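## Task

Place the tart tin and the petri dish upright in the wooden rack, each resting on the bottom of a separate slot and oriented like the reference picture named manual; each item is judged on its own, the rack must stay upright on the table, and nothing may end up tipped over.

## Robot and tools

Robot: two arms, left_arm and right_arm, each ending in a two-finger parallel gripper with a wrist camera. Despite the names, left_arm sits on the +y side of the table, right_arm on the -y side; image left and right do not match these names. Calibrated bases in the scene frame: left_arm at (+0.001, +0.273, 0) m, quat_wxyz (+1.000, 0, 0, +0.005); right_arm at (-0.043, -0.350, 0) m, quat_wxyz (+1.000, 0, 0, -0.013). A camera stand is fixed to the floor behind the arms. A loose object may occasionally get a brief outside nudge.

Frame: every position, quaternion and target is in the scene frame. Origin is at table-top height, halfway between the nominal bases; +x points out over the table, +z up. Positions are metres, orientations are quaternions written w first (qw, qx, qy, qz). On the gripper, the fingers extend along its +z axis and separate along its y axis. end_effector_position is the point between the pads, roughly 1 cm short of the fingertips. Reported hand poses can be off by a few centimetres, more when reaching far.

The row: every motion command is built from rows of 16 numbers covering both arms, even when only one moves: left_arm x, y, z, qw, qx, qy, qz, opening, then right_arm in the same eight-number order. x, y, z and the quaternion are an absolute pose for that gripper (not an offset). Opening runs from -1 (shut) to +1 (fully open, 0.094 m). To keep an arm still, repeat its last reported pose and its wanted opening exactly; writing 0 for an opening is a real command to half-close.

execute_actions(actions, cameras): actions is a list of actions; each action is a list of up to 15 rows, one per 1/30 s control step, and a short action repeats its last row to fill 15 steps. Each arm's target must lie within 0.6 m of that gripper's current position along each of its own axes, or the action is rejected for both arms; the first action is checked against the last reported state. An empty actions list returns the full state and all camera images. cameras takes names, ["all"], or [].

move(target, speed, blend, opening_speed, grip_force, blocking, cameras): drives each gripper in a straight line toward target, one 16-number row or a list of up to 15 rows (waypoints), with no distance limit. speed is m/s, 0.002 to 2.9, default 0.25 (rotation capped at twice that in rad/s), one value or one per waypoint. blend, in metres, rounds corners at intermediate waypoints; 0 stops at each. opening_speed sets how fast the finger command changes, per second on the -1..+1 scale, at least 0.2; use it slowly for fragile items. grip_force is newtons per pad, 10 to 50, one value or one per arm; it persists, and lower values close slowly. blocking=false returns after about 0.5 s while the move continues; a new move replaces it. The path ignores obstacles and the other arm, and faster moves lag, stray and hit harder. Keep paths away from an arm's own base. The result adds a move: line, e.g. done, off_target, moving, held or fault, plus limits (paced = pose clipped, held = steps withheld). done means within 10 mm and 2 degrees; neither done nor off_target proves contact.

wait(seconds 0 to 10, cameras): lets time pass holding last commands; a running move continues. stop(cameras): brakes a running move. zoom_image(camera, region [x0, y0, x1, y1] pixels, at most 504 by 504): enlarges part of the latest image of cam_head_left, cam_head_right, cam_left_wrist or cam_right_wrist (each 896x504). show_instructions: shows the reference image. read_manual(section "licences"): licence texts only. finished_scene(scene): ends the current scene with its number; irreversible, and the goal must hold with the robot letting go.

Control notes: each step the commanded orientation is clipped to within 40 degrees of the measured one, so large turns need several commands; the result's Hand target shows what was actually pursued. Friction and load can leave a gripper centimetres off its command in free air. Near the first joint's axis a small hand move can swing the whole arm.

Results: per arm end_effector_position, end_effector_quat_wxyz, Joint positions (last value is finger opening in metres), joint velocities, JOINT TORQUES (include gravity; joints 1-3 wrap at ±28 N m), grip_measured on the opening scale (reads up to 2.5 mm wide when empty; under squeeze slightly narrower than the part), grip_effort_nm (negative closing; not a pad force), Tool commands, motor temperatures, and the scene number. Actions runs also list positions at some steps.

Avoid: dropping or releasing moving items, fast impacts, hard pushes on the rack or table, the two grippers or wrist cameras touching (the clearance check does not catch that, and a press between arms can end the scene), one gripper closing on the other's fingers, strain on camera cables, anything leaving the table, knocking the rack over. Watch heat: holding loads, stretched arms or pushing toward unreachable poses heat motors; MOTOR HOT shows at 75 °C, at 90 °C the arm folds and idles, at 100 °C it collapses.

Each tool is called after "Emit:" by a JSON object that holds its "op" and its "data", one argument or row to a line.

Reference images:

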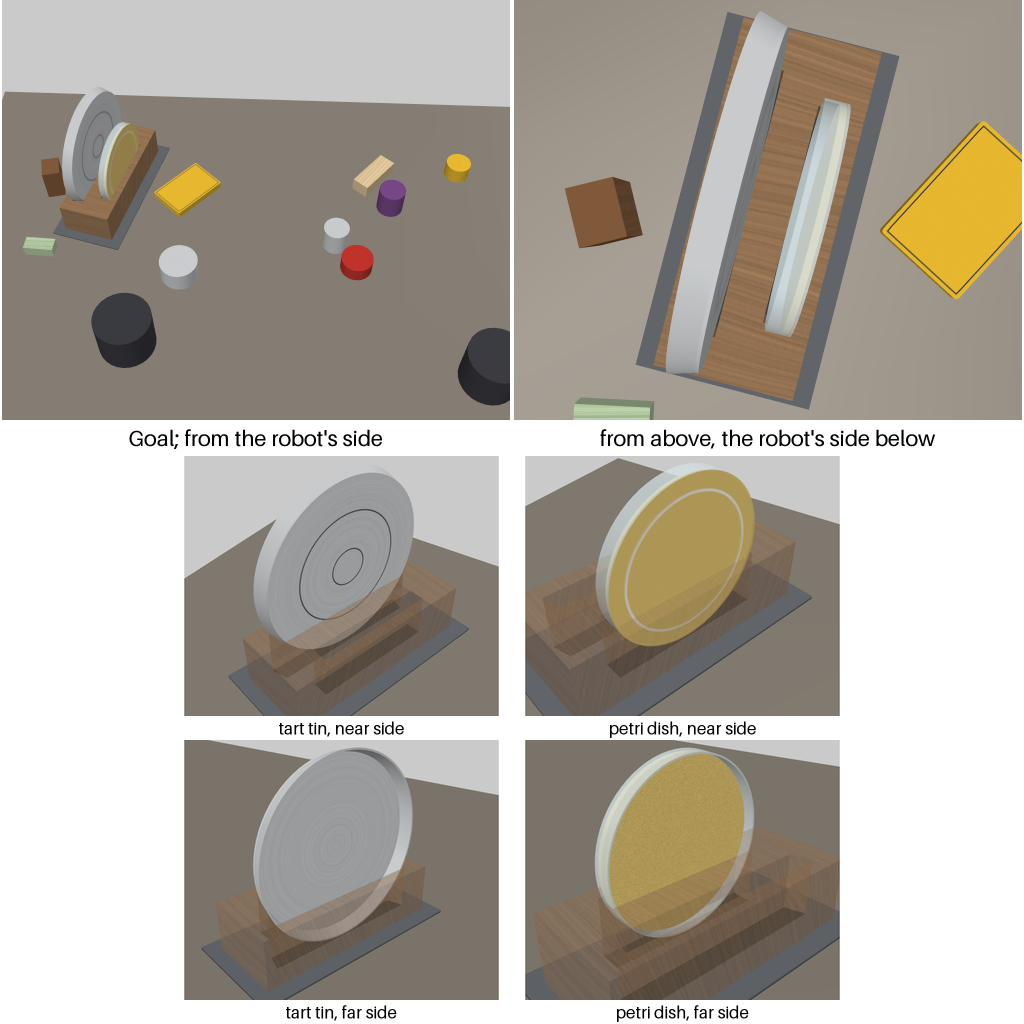

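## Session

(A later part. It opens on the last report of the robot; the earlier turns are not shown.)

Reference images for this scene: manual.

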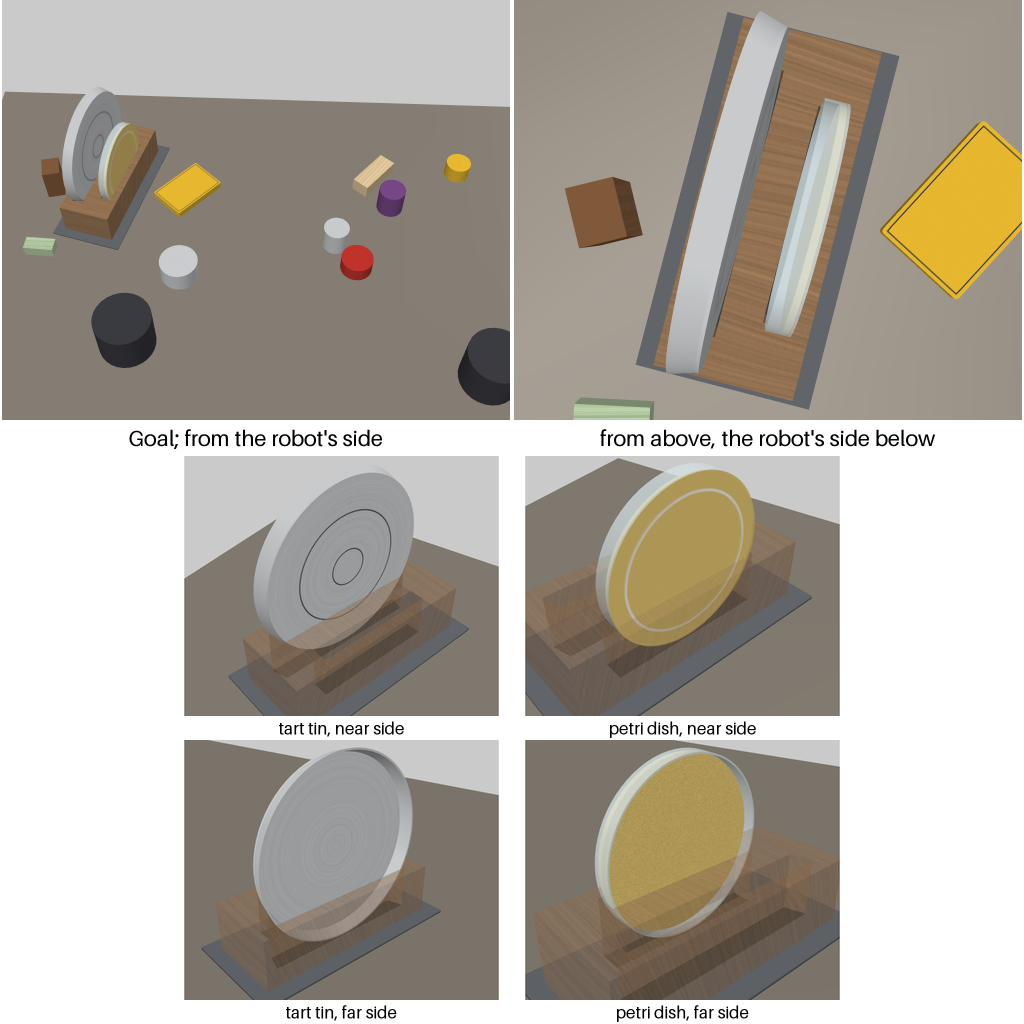

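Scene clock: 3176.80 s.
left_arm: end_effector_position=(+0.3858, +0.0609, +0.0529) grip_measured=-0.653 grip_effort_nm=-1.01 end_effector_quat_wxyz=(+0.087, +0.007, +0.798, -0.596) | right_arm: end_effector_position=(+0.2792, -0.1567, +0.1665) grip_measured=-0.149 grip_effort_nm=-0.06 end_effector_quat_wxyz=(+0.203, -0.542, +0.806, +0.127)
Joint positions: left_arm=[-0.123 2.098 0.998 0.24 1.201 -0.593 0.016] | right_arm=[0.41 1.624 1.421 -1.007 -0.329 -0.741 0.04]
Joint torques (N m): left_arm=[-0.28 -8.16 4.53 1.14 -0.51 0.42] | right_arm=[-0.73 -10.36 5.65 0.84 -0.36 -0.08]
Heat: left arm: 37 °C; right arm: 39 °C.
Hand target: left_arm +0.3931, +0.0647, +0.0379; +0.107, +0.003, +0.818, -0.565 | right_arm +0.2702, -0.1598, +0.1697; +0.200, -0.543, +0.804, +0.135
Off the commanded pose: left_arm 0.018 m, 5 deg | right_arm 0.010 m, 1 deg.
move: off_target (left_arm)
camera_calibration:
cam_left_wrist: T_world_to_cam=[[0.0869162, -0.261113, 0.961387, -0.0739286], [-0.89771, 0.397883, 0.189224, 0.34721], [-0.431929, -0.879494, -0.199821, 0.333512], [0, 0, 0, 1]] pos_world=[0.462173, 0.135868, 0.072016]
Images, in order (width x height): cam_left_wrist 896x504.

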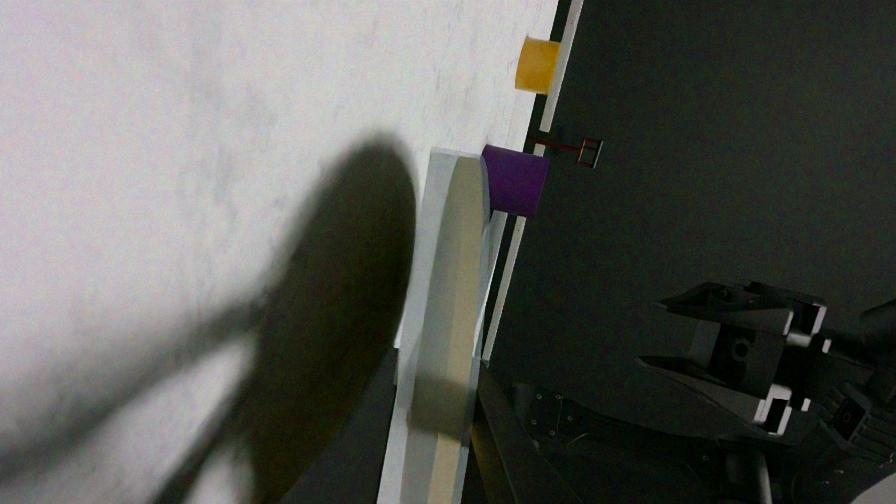

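Emit:
{"op": "move", "data": {
  "target": [0.385, 0.075, 0.18, 0.1075, 0.0028, 0.8191, -0.5635, -0.76, 0.27, -0.16, 0.17, 0.2005, -0.5426, 0.8044, 0.1353, -0.15],
  "speed": 0.08,
  "cameras": ["cam_left_wrist", "cam_head_left"]
}}

Scene clock: 3186.23 s.
left_arm: end_effector_position=(+0.3815, +0.0745, +0.1486) grip_measured=-0.706 grip_effort_nm=-1.03 end_effector_quat_wxyz=(+0.077, -0.024, +0.831, -0.551) | right_arm: end_effector_position=(+0.2792, -0.1567, +0.1665) grip_measured=-0.149 grip_effort_nm=-0.06 end_effector_quat_wxyz=(+0.203, -0.542, +0.806, +0.127)
Joint positions: left_arm=[-0.108 1.815 1.175 -0.362 1.102 -0.511 0.014] | right_arm=[0.41 1.624 1.421 -1.007 -0.329 -0.741 0.04]
Joint torques (N m): left_arm=[0.66 -11.7 8.32 1.2 0.69 0.13] | right_arm=[-0.72 -10.36 5.71 0.85 -0.38 -0.1]
Heat: left arm: 37 °C; right arm: 39 °C.
Hand target: left_arm +0.3842, +0.0749, +0.1793; +0.108, +0.003, +0.819, -0.563 | right_arm +0.2702, -0.1598, +0.1697; +0.200, -0.543, +0.804, +0.135
Off the commanded pose: left_arm 0.032 m, 5 deg | right_arm 0.010 m, 1 deg.
move: off_target (left_arm)
camera_calibration:
cam_left_wrist: T_world_to_cam=[[0.155232, -0.35493, 0.921915, -0.175299], [-0.901209, 0.331366, 0.279319, 0.312611], [-0.40463, -0.874197, -0.268428, 0.362058], [0, 0, 0, 1]] pos_world=[0.455439, 0.150703, 0.171479]
Images, in order (width x height): cam_head_left 896x504, cam_left_wrist 896x504.

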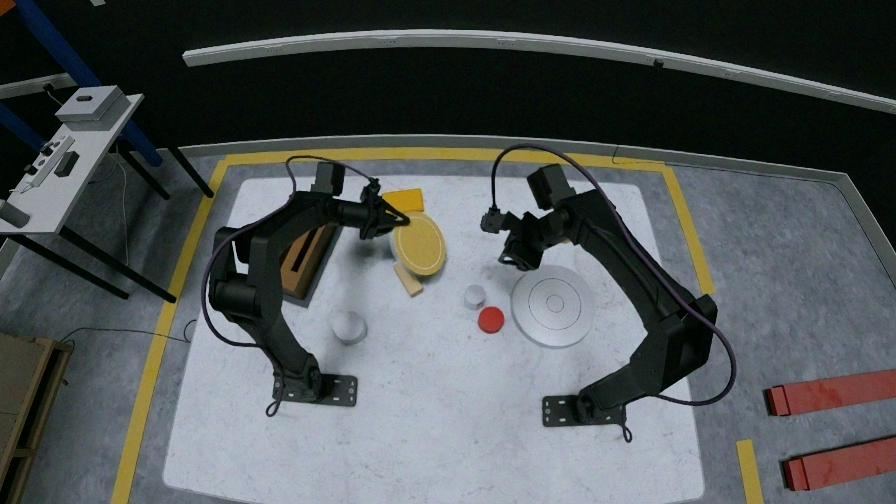

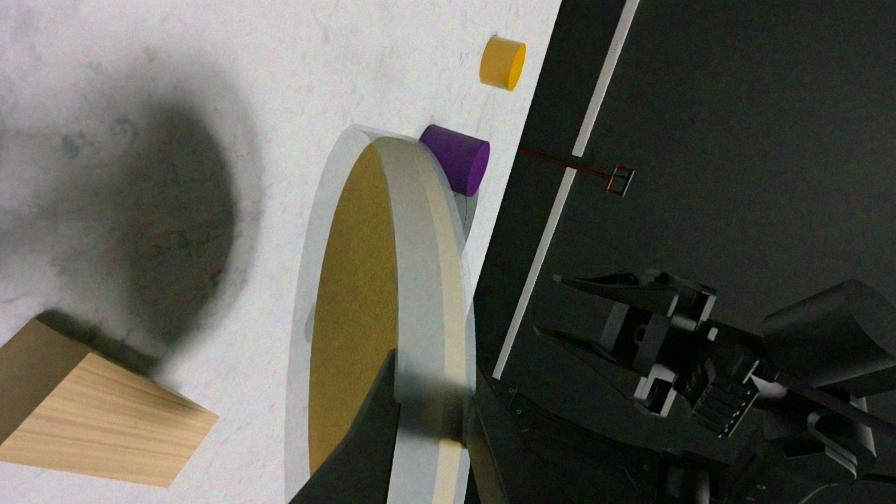

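Emit:
{"op": "move", "data": {
  "target": [
    [0.370, 0.100, 0.27, 0.1075, 0.0028, 0.8191, -0.5635, -0.80, 0.27, -0.16, 0.17, 0.2005, -0.5426, 0.8044, 0.1353, -0.15],
    [0.340, 0.260, 0.31, 0.2847, 0.1159, 0.9348, -0.1780, -0.80, 0.27, -0.16, 0.17, 0.2005, -0.5426, 0.8044, 0.1353, -0.15]
  ],
  "speed": [0.12, 0.2],
  "blend": [0.03, 0],
  "cameras": ["cam_left_wrist", "cam_head_left", "cam_head_right"]
}}

Scene clock: 3320.23 s.
left_arm: end_effector_position=(+0.3439, +0.2602, +0.2881) grip_measured=-0.706 grip_effort_nm=-1.03 end_effector_quat_wxyz=(+0.254, +0.104, +0.944, -0.186) | right_arm: end_effector_position=(+0.2792, -0.1567, +0.1665) grip_measured=-0.149 grip_effort_nm=-0.06 end_effector_quat_wxyz=(+0.203, -0.542, +0.806, +0.127)
Joint positions: left_arm=[0.212 1.565 1.797 -1.403 0.513 0.336 0.014] | right_arm=[0.41 1.624 1.421 -1.007 -0.329 -0.741 0.04]
Joint torques (N m): left_arm=[0.58 -8.21 8.03 1.09 0.35 0.15] | right_arm=[-0.75 -10.35 5.63 0.85 -0.37 -0.08]
Heat: left arm: 37 °C; right arm: 38 °C.
Hand target: left_arm +0.3395, +0.2598, +0.3095; +0.285, +0.116, +0.935, -0.178 | right_arm +0.2702, -0.1598, +0.1697; +0.200, -0.543, +0.804, +0.135
Off the commanded pose: left_arm 0.022 m, 4 deg | right_arm 0.010 m, 1 deg.
move: off_target (left_arm)
camera_calibration:
cam_left_wrist: T_world_to_cam=[[-0.115041, -0.909562, 0.399328, 0.155733], [-0.986007, 0.15338, 0.0653048, 0.315418], [-0.120648, -0.386227, -0.91448, 0.50815], [0, 0, 0, 1]] pos_world=[0.390227, 0.289531, 0.381905]
Images, in order (width x height): cam_head_left 896x504, cam_head_right 896x504, cam_left_wrist 896x504.

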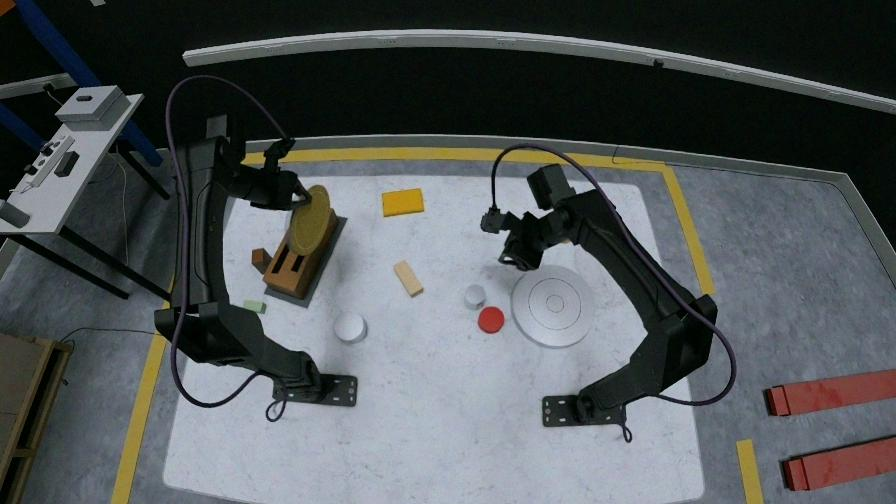

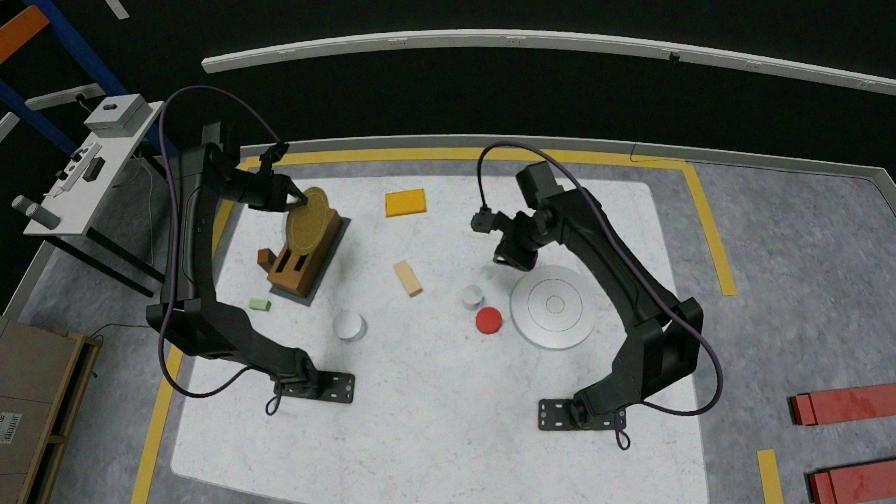

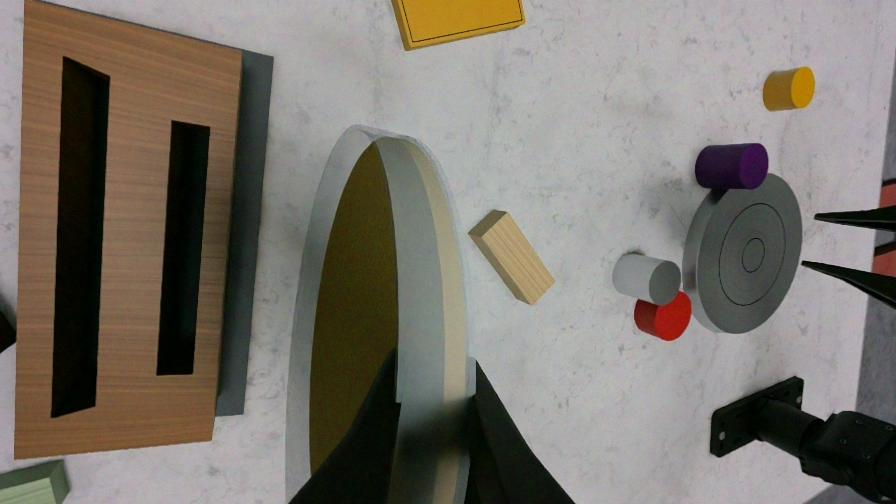

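Emit:
{"op": "move", "data": {
  "target": [0.342,0.315,0.31,0.2847,0.1159,0.9348,-0.1780,-0.80,0.27,-0.16,0.17,0.2005,-0.5426,0.8044,0.1353,-0.15],
  "speed": 0.08,
  "cameras": ["all"]
}}

Scene clock: 3363.07 s.
left_arm: end_effector_position=(+0.3388, +0.3181, +0.3000) grip_measured=-0.706 grip_effort_nm=-1.03 end_effector_quat_wxyz=(+0.269, +0.106, +0.942, -0.170) | right_arm: end_effector_position=(+0.2792, -0.1567, +0.1665) grip_measured=-0.149 grip_effort_nm=-0.06 end_effector_quat_wxyz=(+0.203, -0.542, +0.806, +0.127)
Joint positions: left_arm=[0.408 1.634 1.927 -1.529 0.565 0.545 0.014] | right_arm=[0.41 1.624 1.421 -1.007 -0.329 -0.741 0.04]
Joint torques (N m): left_arm=[0.36 -5.07 7.8 1 0.64 0.13] | right_arm=[-0.75 -10.35 5.67 0.85 -0.38 -0.1]
Heat: left arm: 38 °C; right arm: 38 °C.
Hand target: left_arm +0.3417, +0.3150, +0.3099; +0.285, +0.116, +0.935, -0.178 | right_arm +0.2702, -0.1598, +0.1697; +0.200, -0.543, +0.804, +0.135
Off the commanded pose: left_arm 0.011 m, 2 deg | right_arm 0.010 m, 1 deg.
move: off_target (left_arm)
camera_calibration:
cam_left_wrist: T_world_to_cam=[[-0.119065, -0.92163, 0.369352, 0.21722], [-0.989239, 0.141973, 0.0353663, 0.314462], [-0.0850327, -0.361167, -0.928616, 0.524911], [0, 0, 0, 1]] pos_world=[0.381576, 0.345132, 0.396089]
cam_right_wrist: T_world_to_cam=[[0.960008, -0.253583, 0.118661, -0.334282], [-0.268253, -0.954462, 0.130543, -0.0635354], [0.0801542, -0.157154, -0.984316, 0.215223], [0, 0, 0, 1]] pos_world=[0.286619, -0.111587, 0.259808]

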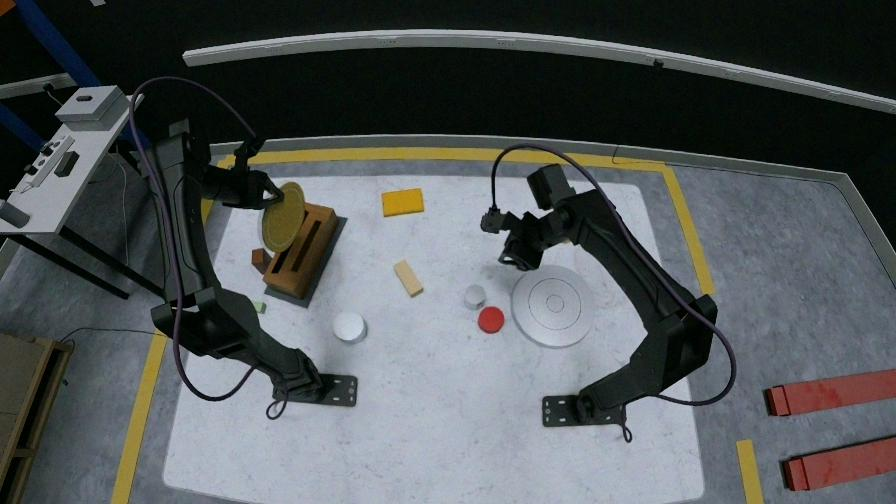

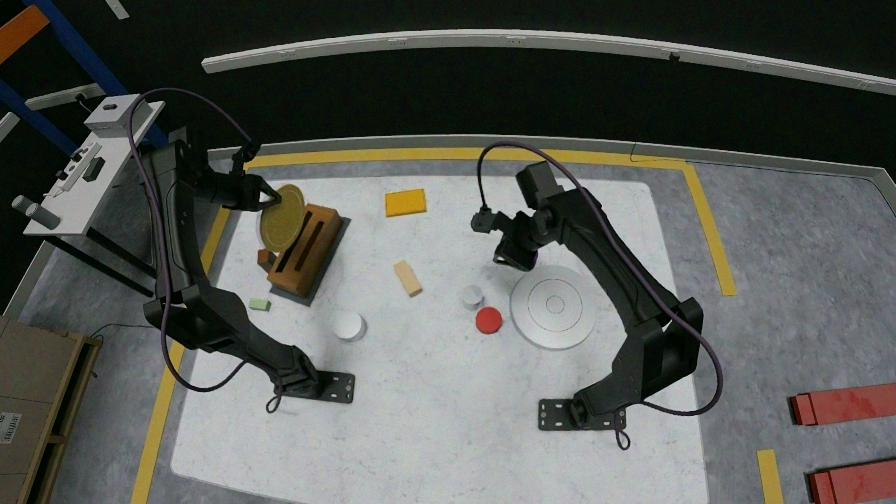

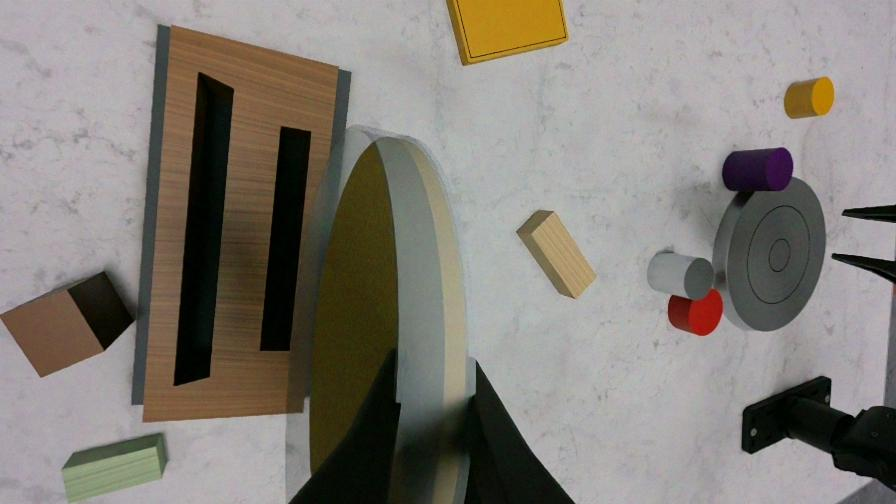

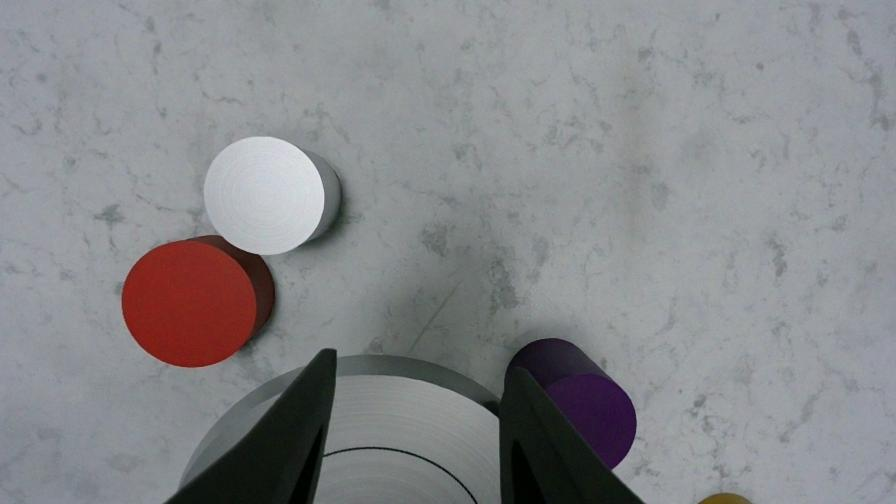

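Emit:
{"op": "zoom_image", "data": {
  "camera": "cam_left_wrist",
  "region": [130, 60, 530, 504]
}}

Emit:
{"op": "zoom_image", "data": {
  "camera": "cam_head_left",
  "region": [220, 160, 360, 320]
}}

Scaled by 1.135 from the camera's 896x504 image, which has a finer 1280x720 frame.

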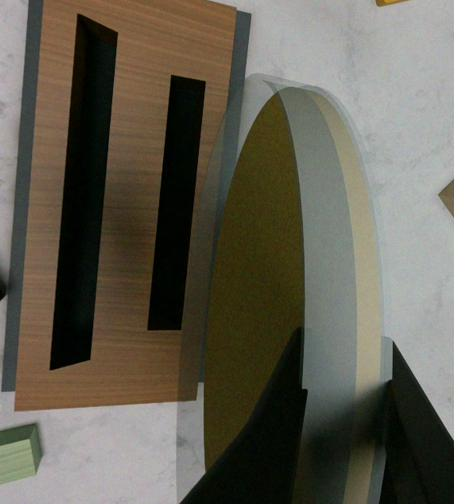

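Scaled by 3.150 from the camera's 896x504 image, which has a finer 1280x720 frame.

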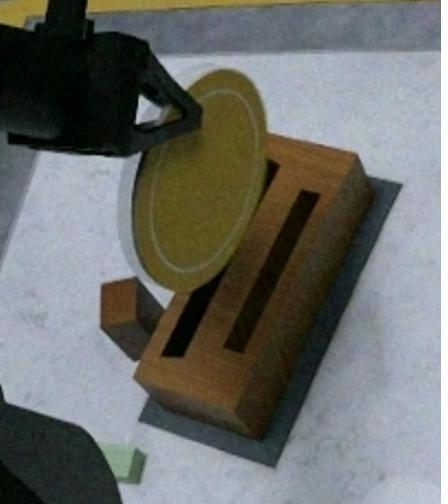

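Emit:
{"op": "move", "data": {
  "target": [0.3745,0.3325,0.31,0.2860,0.0625,0.9337,-0.2065,-0.80,0.27,-0.16,0.17,0.2005,-0.5426,0.8044,0.1353,-0.15],
  "speed": 0.1,
  "cameras": ["cam_head_left","cam_head_right","cam_left_wrist"]
}}

Emit:
{"op": "zoom_image", "data": {
  "camera": "cam_left_wrist",
  "region": [130, 0, 530, 504]
}}

Emit:
{"op": "zoom_image", "data": {
  "camera": "cam_head_left",
  "region": [220, 160, 360, 320]
}}

Scene clock: 3639.07 s.
left_arm: end_effector_position=(+0.3715, +0.3343, +0.3005) grip_measured=-0.706 grip_effort_nm=-1.03 end_effector_quat_wxyz=(+0.273, +0.063, +0.940, -0.195) | right_arm: end_effector_position=(+0.2792, -0.1567, +0.1665) grip_measured=-0.149 grip_effort_nm=-0.06 end_effector_quat_wxyz=(+0.203, -0.542, +0.806, +0.127)
Joint positions: left_arm=[0.429 1.772 2.07 -1.532 0.607 0.467 0.014] | right_arm=[0.41 1.624 1.421 -1.007 -0.329 -0.741 0.04]
Joint torques (N m): left_arm=[0.65 -6.2 7.75 0.96 0.67 -0.07] | right_arm=[-0.73 -10.36 5.68 0.85 -0.37 -0.08]
Motor temperatures (°C): left_arm=[24 33 33 27 28 25 28] | right_arm=[24 38 30 26 25 25 26]
Heat: left arm: 33 °C; right arm: 38 °C.
Hand target: left_arm +0.3742, +0.3325, +0.3099; +0.286, +0.062, +0.934, -0.206 | right_arm +0.2702, -0.1598, +0.1697; +0.200, -0.543, +0.804, +0.135
Off the commanded pose: left_arm 0.010 m, 2 deg | right_arm 0.010 m, 1 deg.
move: done
camera_calibration:
cam_left_wrist: T_world_to_cam=[[-0.0513664, -0.898585, 0.435783, 0.183027], [-0.99632, 0.0760878, 0.0394552, 0.367898], [-0.0686116, -0.432153, -0.899187, 0.542844], [0, 0, 0, 1]] pos_world=[0.413191, 0.371064, 0.393842]
Images, in order (width x height): cam_head_left 896x504, cam_head_right 896x504, cam_left_wrist 896x504.

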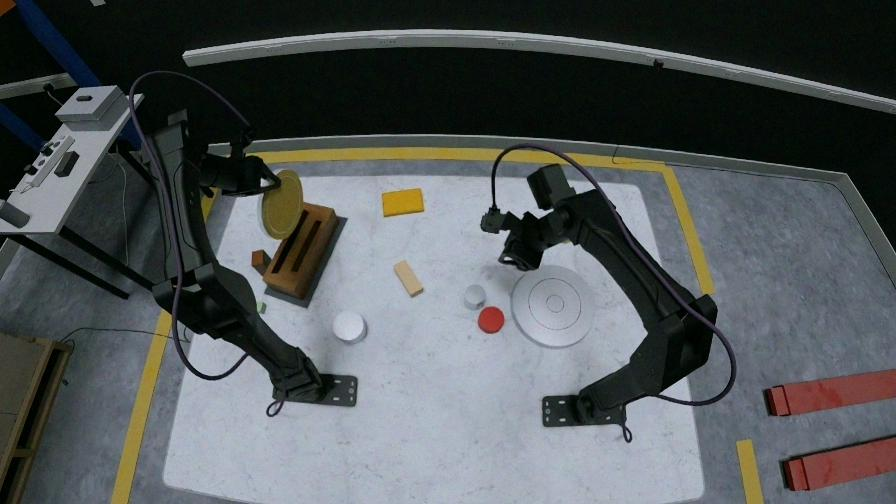

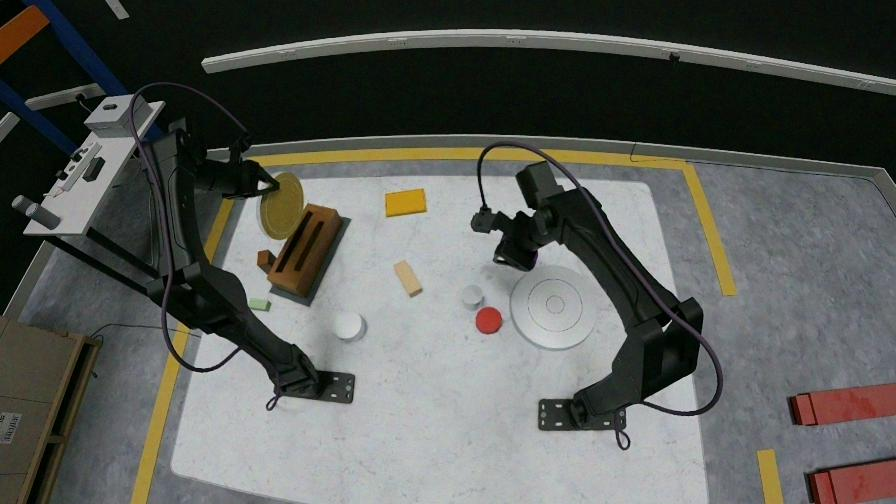

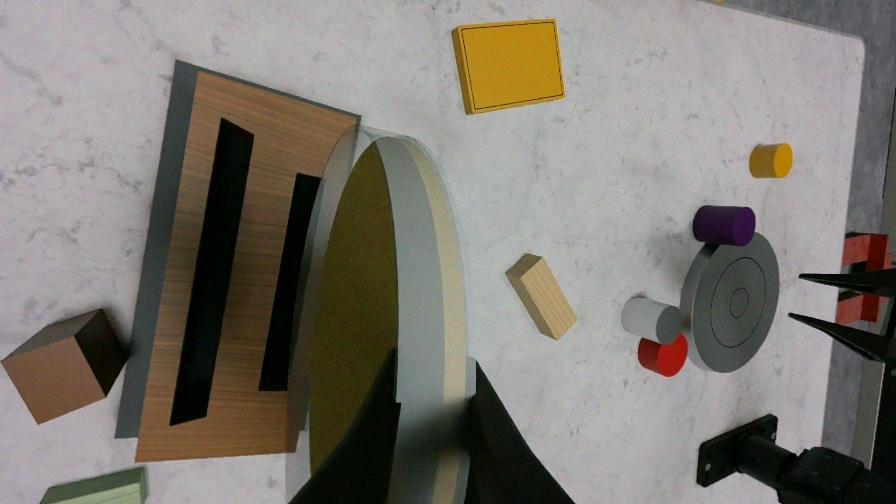

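Scaled by 1.000.

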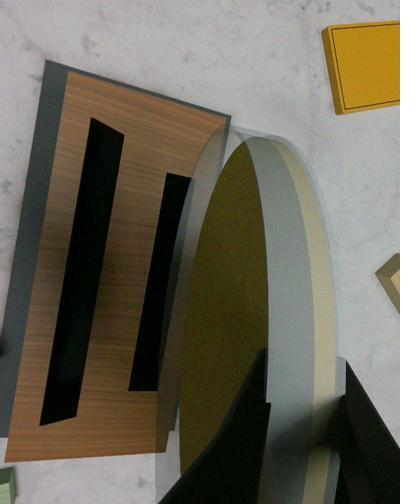

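Scaled by 3.150 from the camera's 896x504 image, which has a finer 1280x720 frame.

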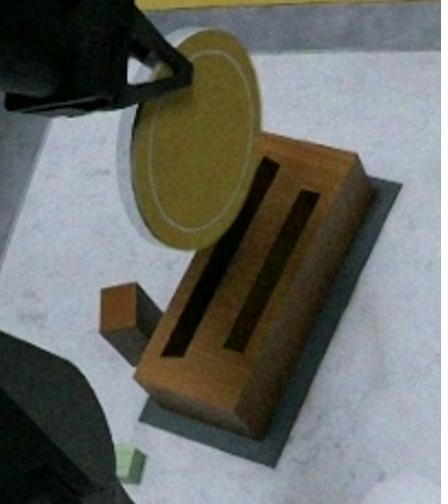

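Emit:
{"op": "zoom_image", "data": {
  "camera": "cam_head_left",
  "region": [250, 160, 320, 245]
}}

Emit:
{"op": "zoom_image", "data": {
  "camera": "cam_head_right",
  "region": [245, 160, 315, 245]
}}

Scaled by 5.929 from the camera's 896x504 image, which has a finer 1280x720 frame.

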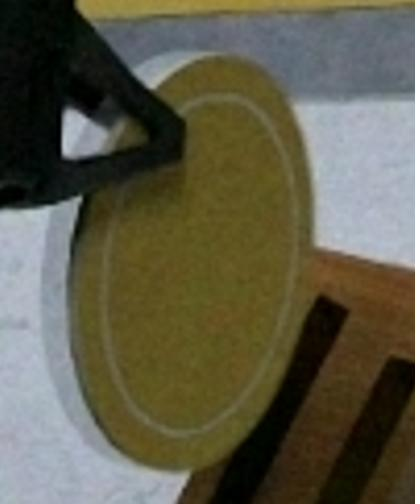

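Scaled by 5.929 from the camera's 896x504 image, which has a finer 1280x720 frame.

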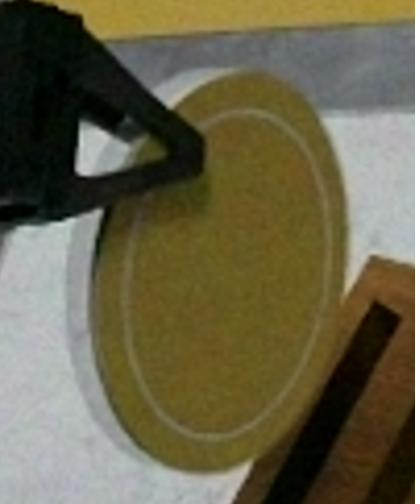

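Emit:
{"op": "move", "data": {
  "target": [0.3745,0.3325,0.26,0.2860,0.0625,0.9337,-0.2065,-0.80,0.27,-0.16,0.17,0.2005,-0.5426,0.8044,0.1353,-0.15],
  "speed": 0.08,
  "cameras": ["cam_head_left","cam_head_right","cam_left_wrist"]
}}

Emit:
{"op": "zoom_image", "data": {
  "camera": "cam_left_wrist",
  "region": [130, 0, 530, 504]
}}

Emit:
{"op": "zoom_image", "data": {
  "camera": "cam_head_left",
  "region": [240, 170, 360, 310]
}}

Emit:
{"op": "zoom_image", "data": {
  "camera": "cam_head_right",
  "region": [240, 170, 360, 310]
}}

Scene clock: 3724.27 s.
left_arm: end_effector_position=(+0.3768, +0.3363, +0.2394) grip_measured=-0.706 grip_effort_nm=-1.03 end_effector_quat_wxyz=(+0.254, +0.056, +0.943, -0.206) | right_arm: end_effector_position=(+0.2792, -0.1567, +0.1665) grip_measured=-0.149 grip_effort_nm=-0.06 end_effector_quat_wxyz=(+0.203, -0.542, +0.806, +0.127)
Joint positions: left_arm=[0.429 1.731 1.769 -1.318 0.61 0.467 0.014] | right_arm=[0.41 1.624 1.421 -1.007 -0.329 -0.741 0.04]
Joint torques (N m): left_arm=[0.61 -11.02 5.24 1.1 0.64 -0.05] | right_arm=[-0.73 -10.36 5.7 0.85 -0.37 -0.08]
Heat: left arm: 33 °C; right arm: 37 °C.
Hand target: left_arm +0.3741, +0.3324, +0.2596; +0.285, +0.063, +0.934, -0.206 | right_arm +0.2702, -0.1598, +0.1697; +0.200, -0.543, +0.804, +0.135
Off the commanded pose: left_arm 0.021 m, 4 deg | right_arm 0.010 m, 1 deg.
move: off_target (left_arm)
camera_calibration:
cam_left_wrist: T_world_to_cam=[[-0.0335774, -0.88846, 0.457725, 0.196362], [-0.993851, 0.0780304, 0.0785537, 0.364539], [-0.105508, -0.452273, -0.885617, 0.506624], [0, 0, 0, 1]] pos_world=[0.422344, 0.375147, 0.330159]
Images, in order (width x height): cam_head_left 896x504, cam_head_right 896x504, cam_left_wrist 896x504.

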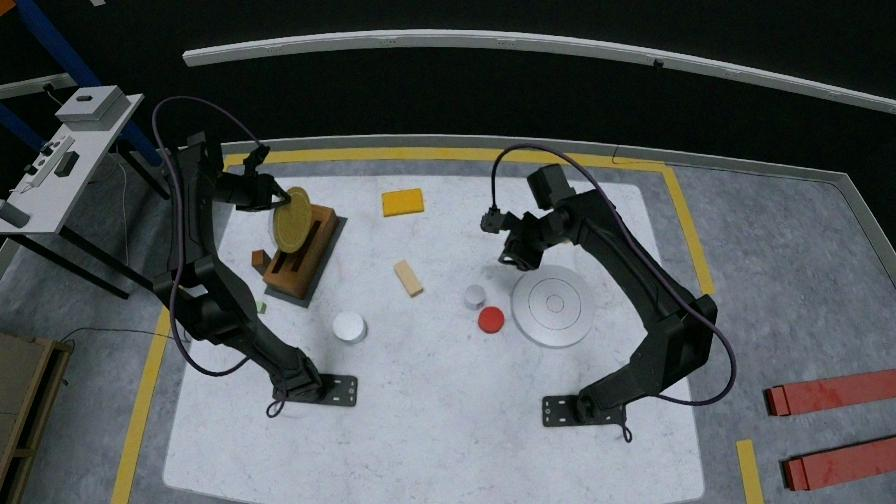

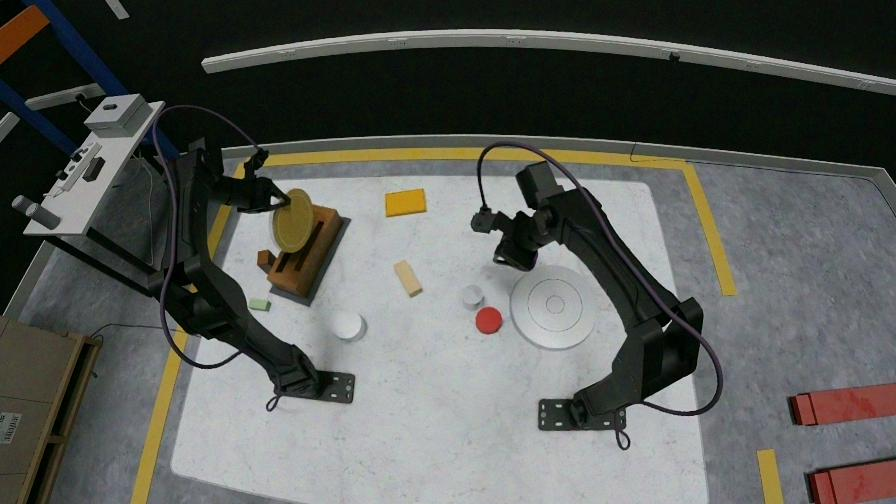

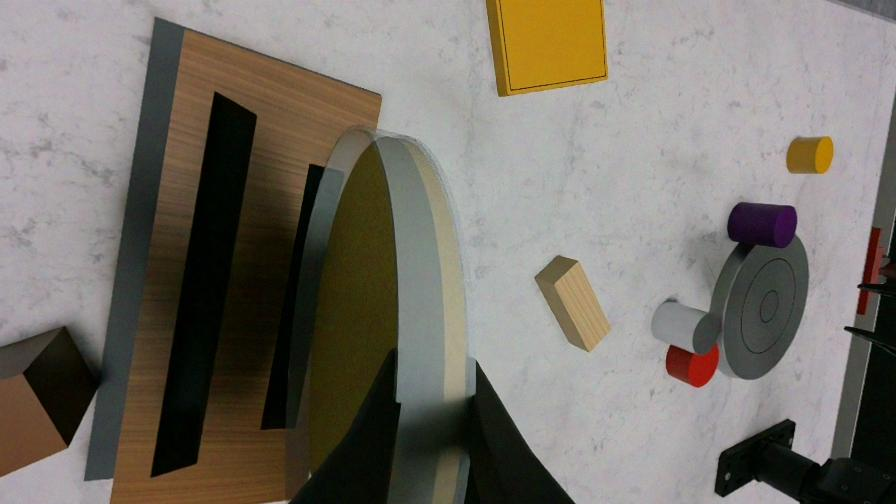

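Scaled by 1.000.

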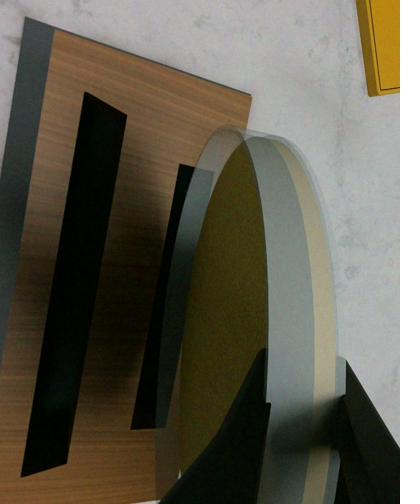

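Scaled by 3.600 from the camera's 896x504 image, which has a finer 1280x720 frame.

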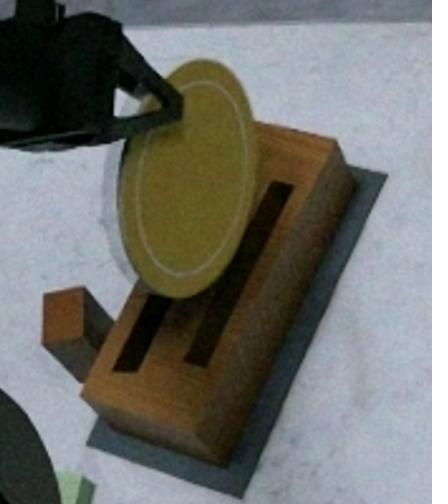

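Scaled by 3.600 from the camera's 896x504 image, which has a finer 1280x720 frame.

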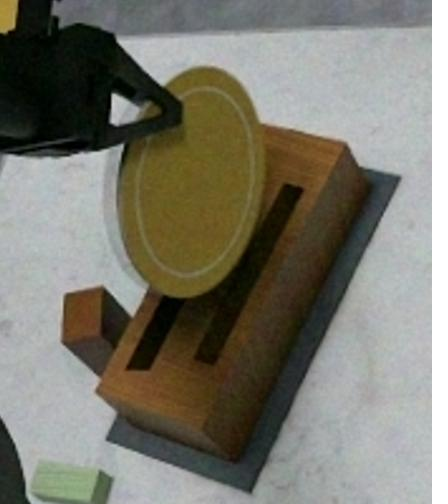

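Emit:
{"op": "move", "data": {
  "target": [0.3655,0.3285,0.235,0.2860,0.0625,0.9337,-0.2065,-0.80,0.27,-0.16,0.17,0.2005,-0.5426,0.8044,0.1353,-0.15],
  "speed": 0.06,
  "cameras": ["cam_head_left","cam_head_right","cam_left_wrist"]
}}

Emit:
{"op": "zoom_image", "data": {
  "camera": "cam_left_wrist",
  "region": [130, 0, 530, 504]
}}

Emit:
{"op": "zoom_image", "data": {
  "camera": "cam_head_left",
  "region": [240, 170, 360, 310]
}}

Emit:
{"op": "zoom_image", "data": {
  "camera": "cam_head_right",
  "region": [240, 170, 360, 310]
}}

Scene clock: 3857.87 s.
left_arm: end_effector_position=(+0.3666, +0.3315, +0.2153) grip_measured=-0.706 grip_effort_nm=-1.03 end_effector_quat_wxyz=(+0.254, +0.056, +0.943, -0.206) | right_arm: end_effector_position=(+0.2792, -0.1567, +0.1665) grip_measured=-0.149 grip_effort_nm=-0.06 end_effector_quat_wxyz=(+0.203, -0.542, +0.806, +0.127)
Joint positions: left_arm=[0.429 1.665 1.595 -1.211 0.61 0.467 0.014] | right_arm=[0.41 1.624 1.421 -1.007 -0.329 -0.741 0.04]
Joint torques (N m): left_arm=[0.69 -10.47 5.41 1.09 0.64 -0.04] | right_arm=[-0.73 -10.36 5.67 0.85 -0.36 -0.09]
Heat: left arm: 35 °C; right arm: 37 °C.
Hand target: left_arm +0.3651, +0.3284, +0.2347; +0.285, +0.063, +0.934, -0.206 | right_arm +0.2702, -0.1598, +0.1697; +0.200, -0.543, +0.804, +0.135
Off the commanded pose: left_arm 0.020 m, 4 deg | right_arm 0.010 m, 1 deg.
move: off_target (left_arm)
camera_calibration:
cam_left_wrist: T_world_to_cam=[[-0.0335774, -0.88846, 0.457725, 0.202832], [-0.993851, 0.0780304, 0.0785537, 0.356677], [-0.105508, -0.452273, -0.885617, 0.481945], [0, 0, 0, 1]] pos_world=[0.412144, 0.370347, 0.305959]
Images, in order (width x height): cam_head_left 896x504, cam_head_right 896x504, cam_left_wrist 896x504.

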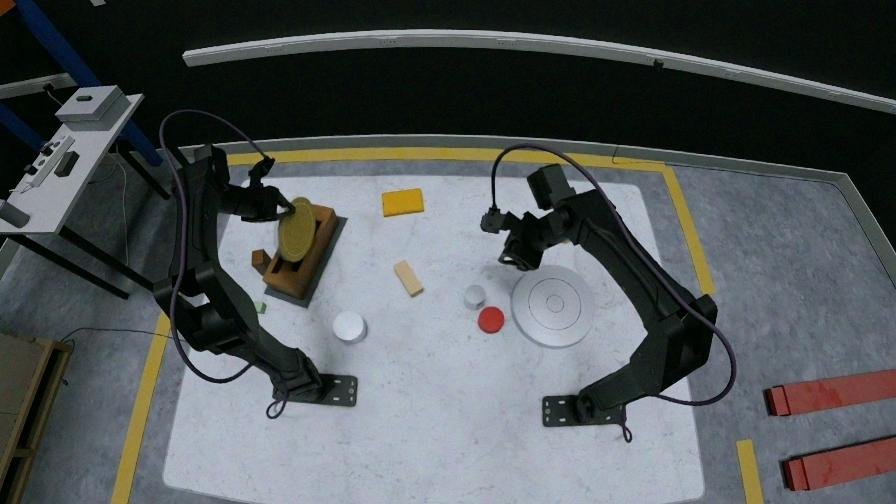

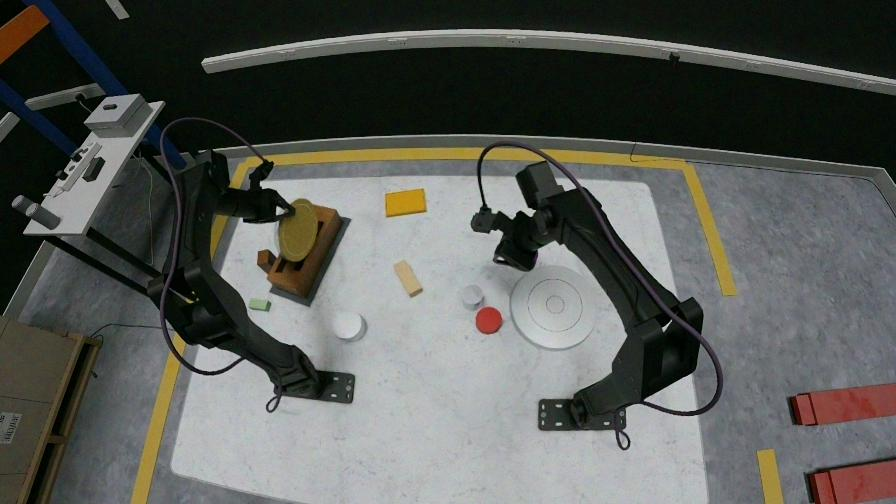

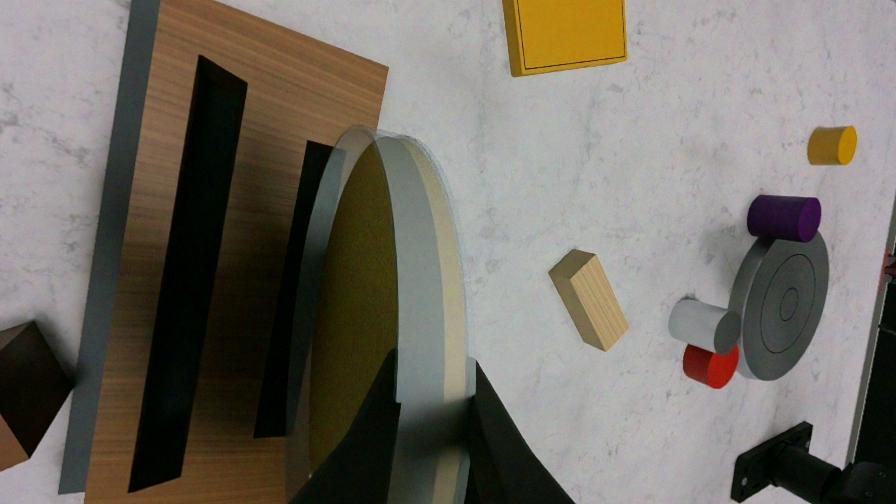

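Scaled by 1.000.

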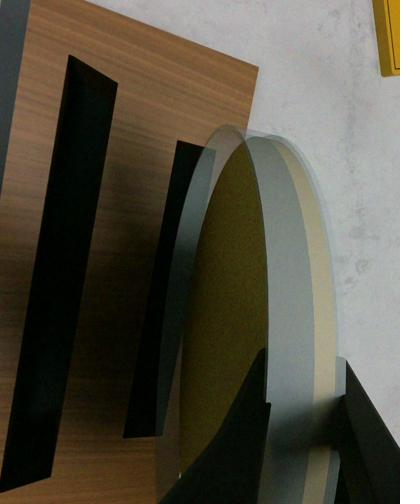

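Scaled by 3.600 from the camera's 896x504 image, which has a finer 1280x720 frame.

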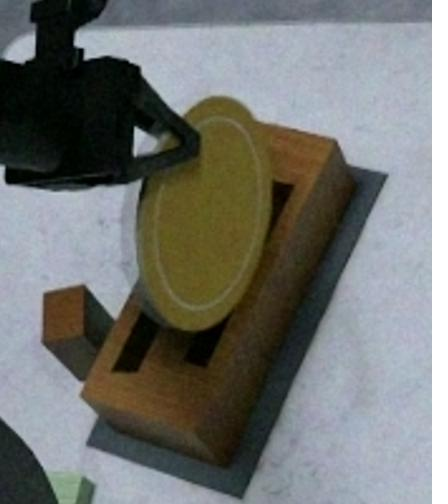

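Scaled by 3.600 from the camera's 896x504 image, which has a finer 1280x720 frame.

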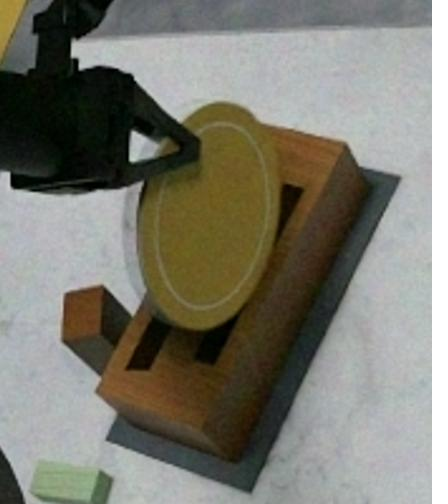

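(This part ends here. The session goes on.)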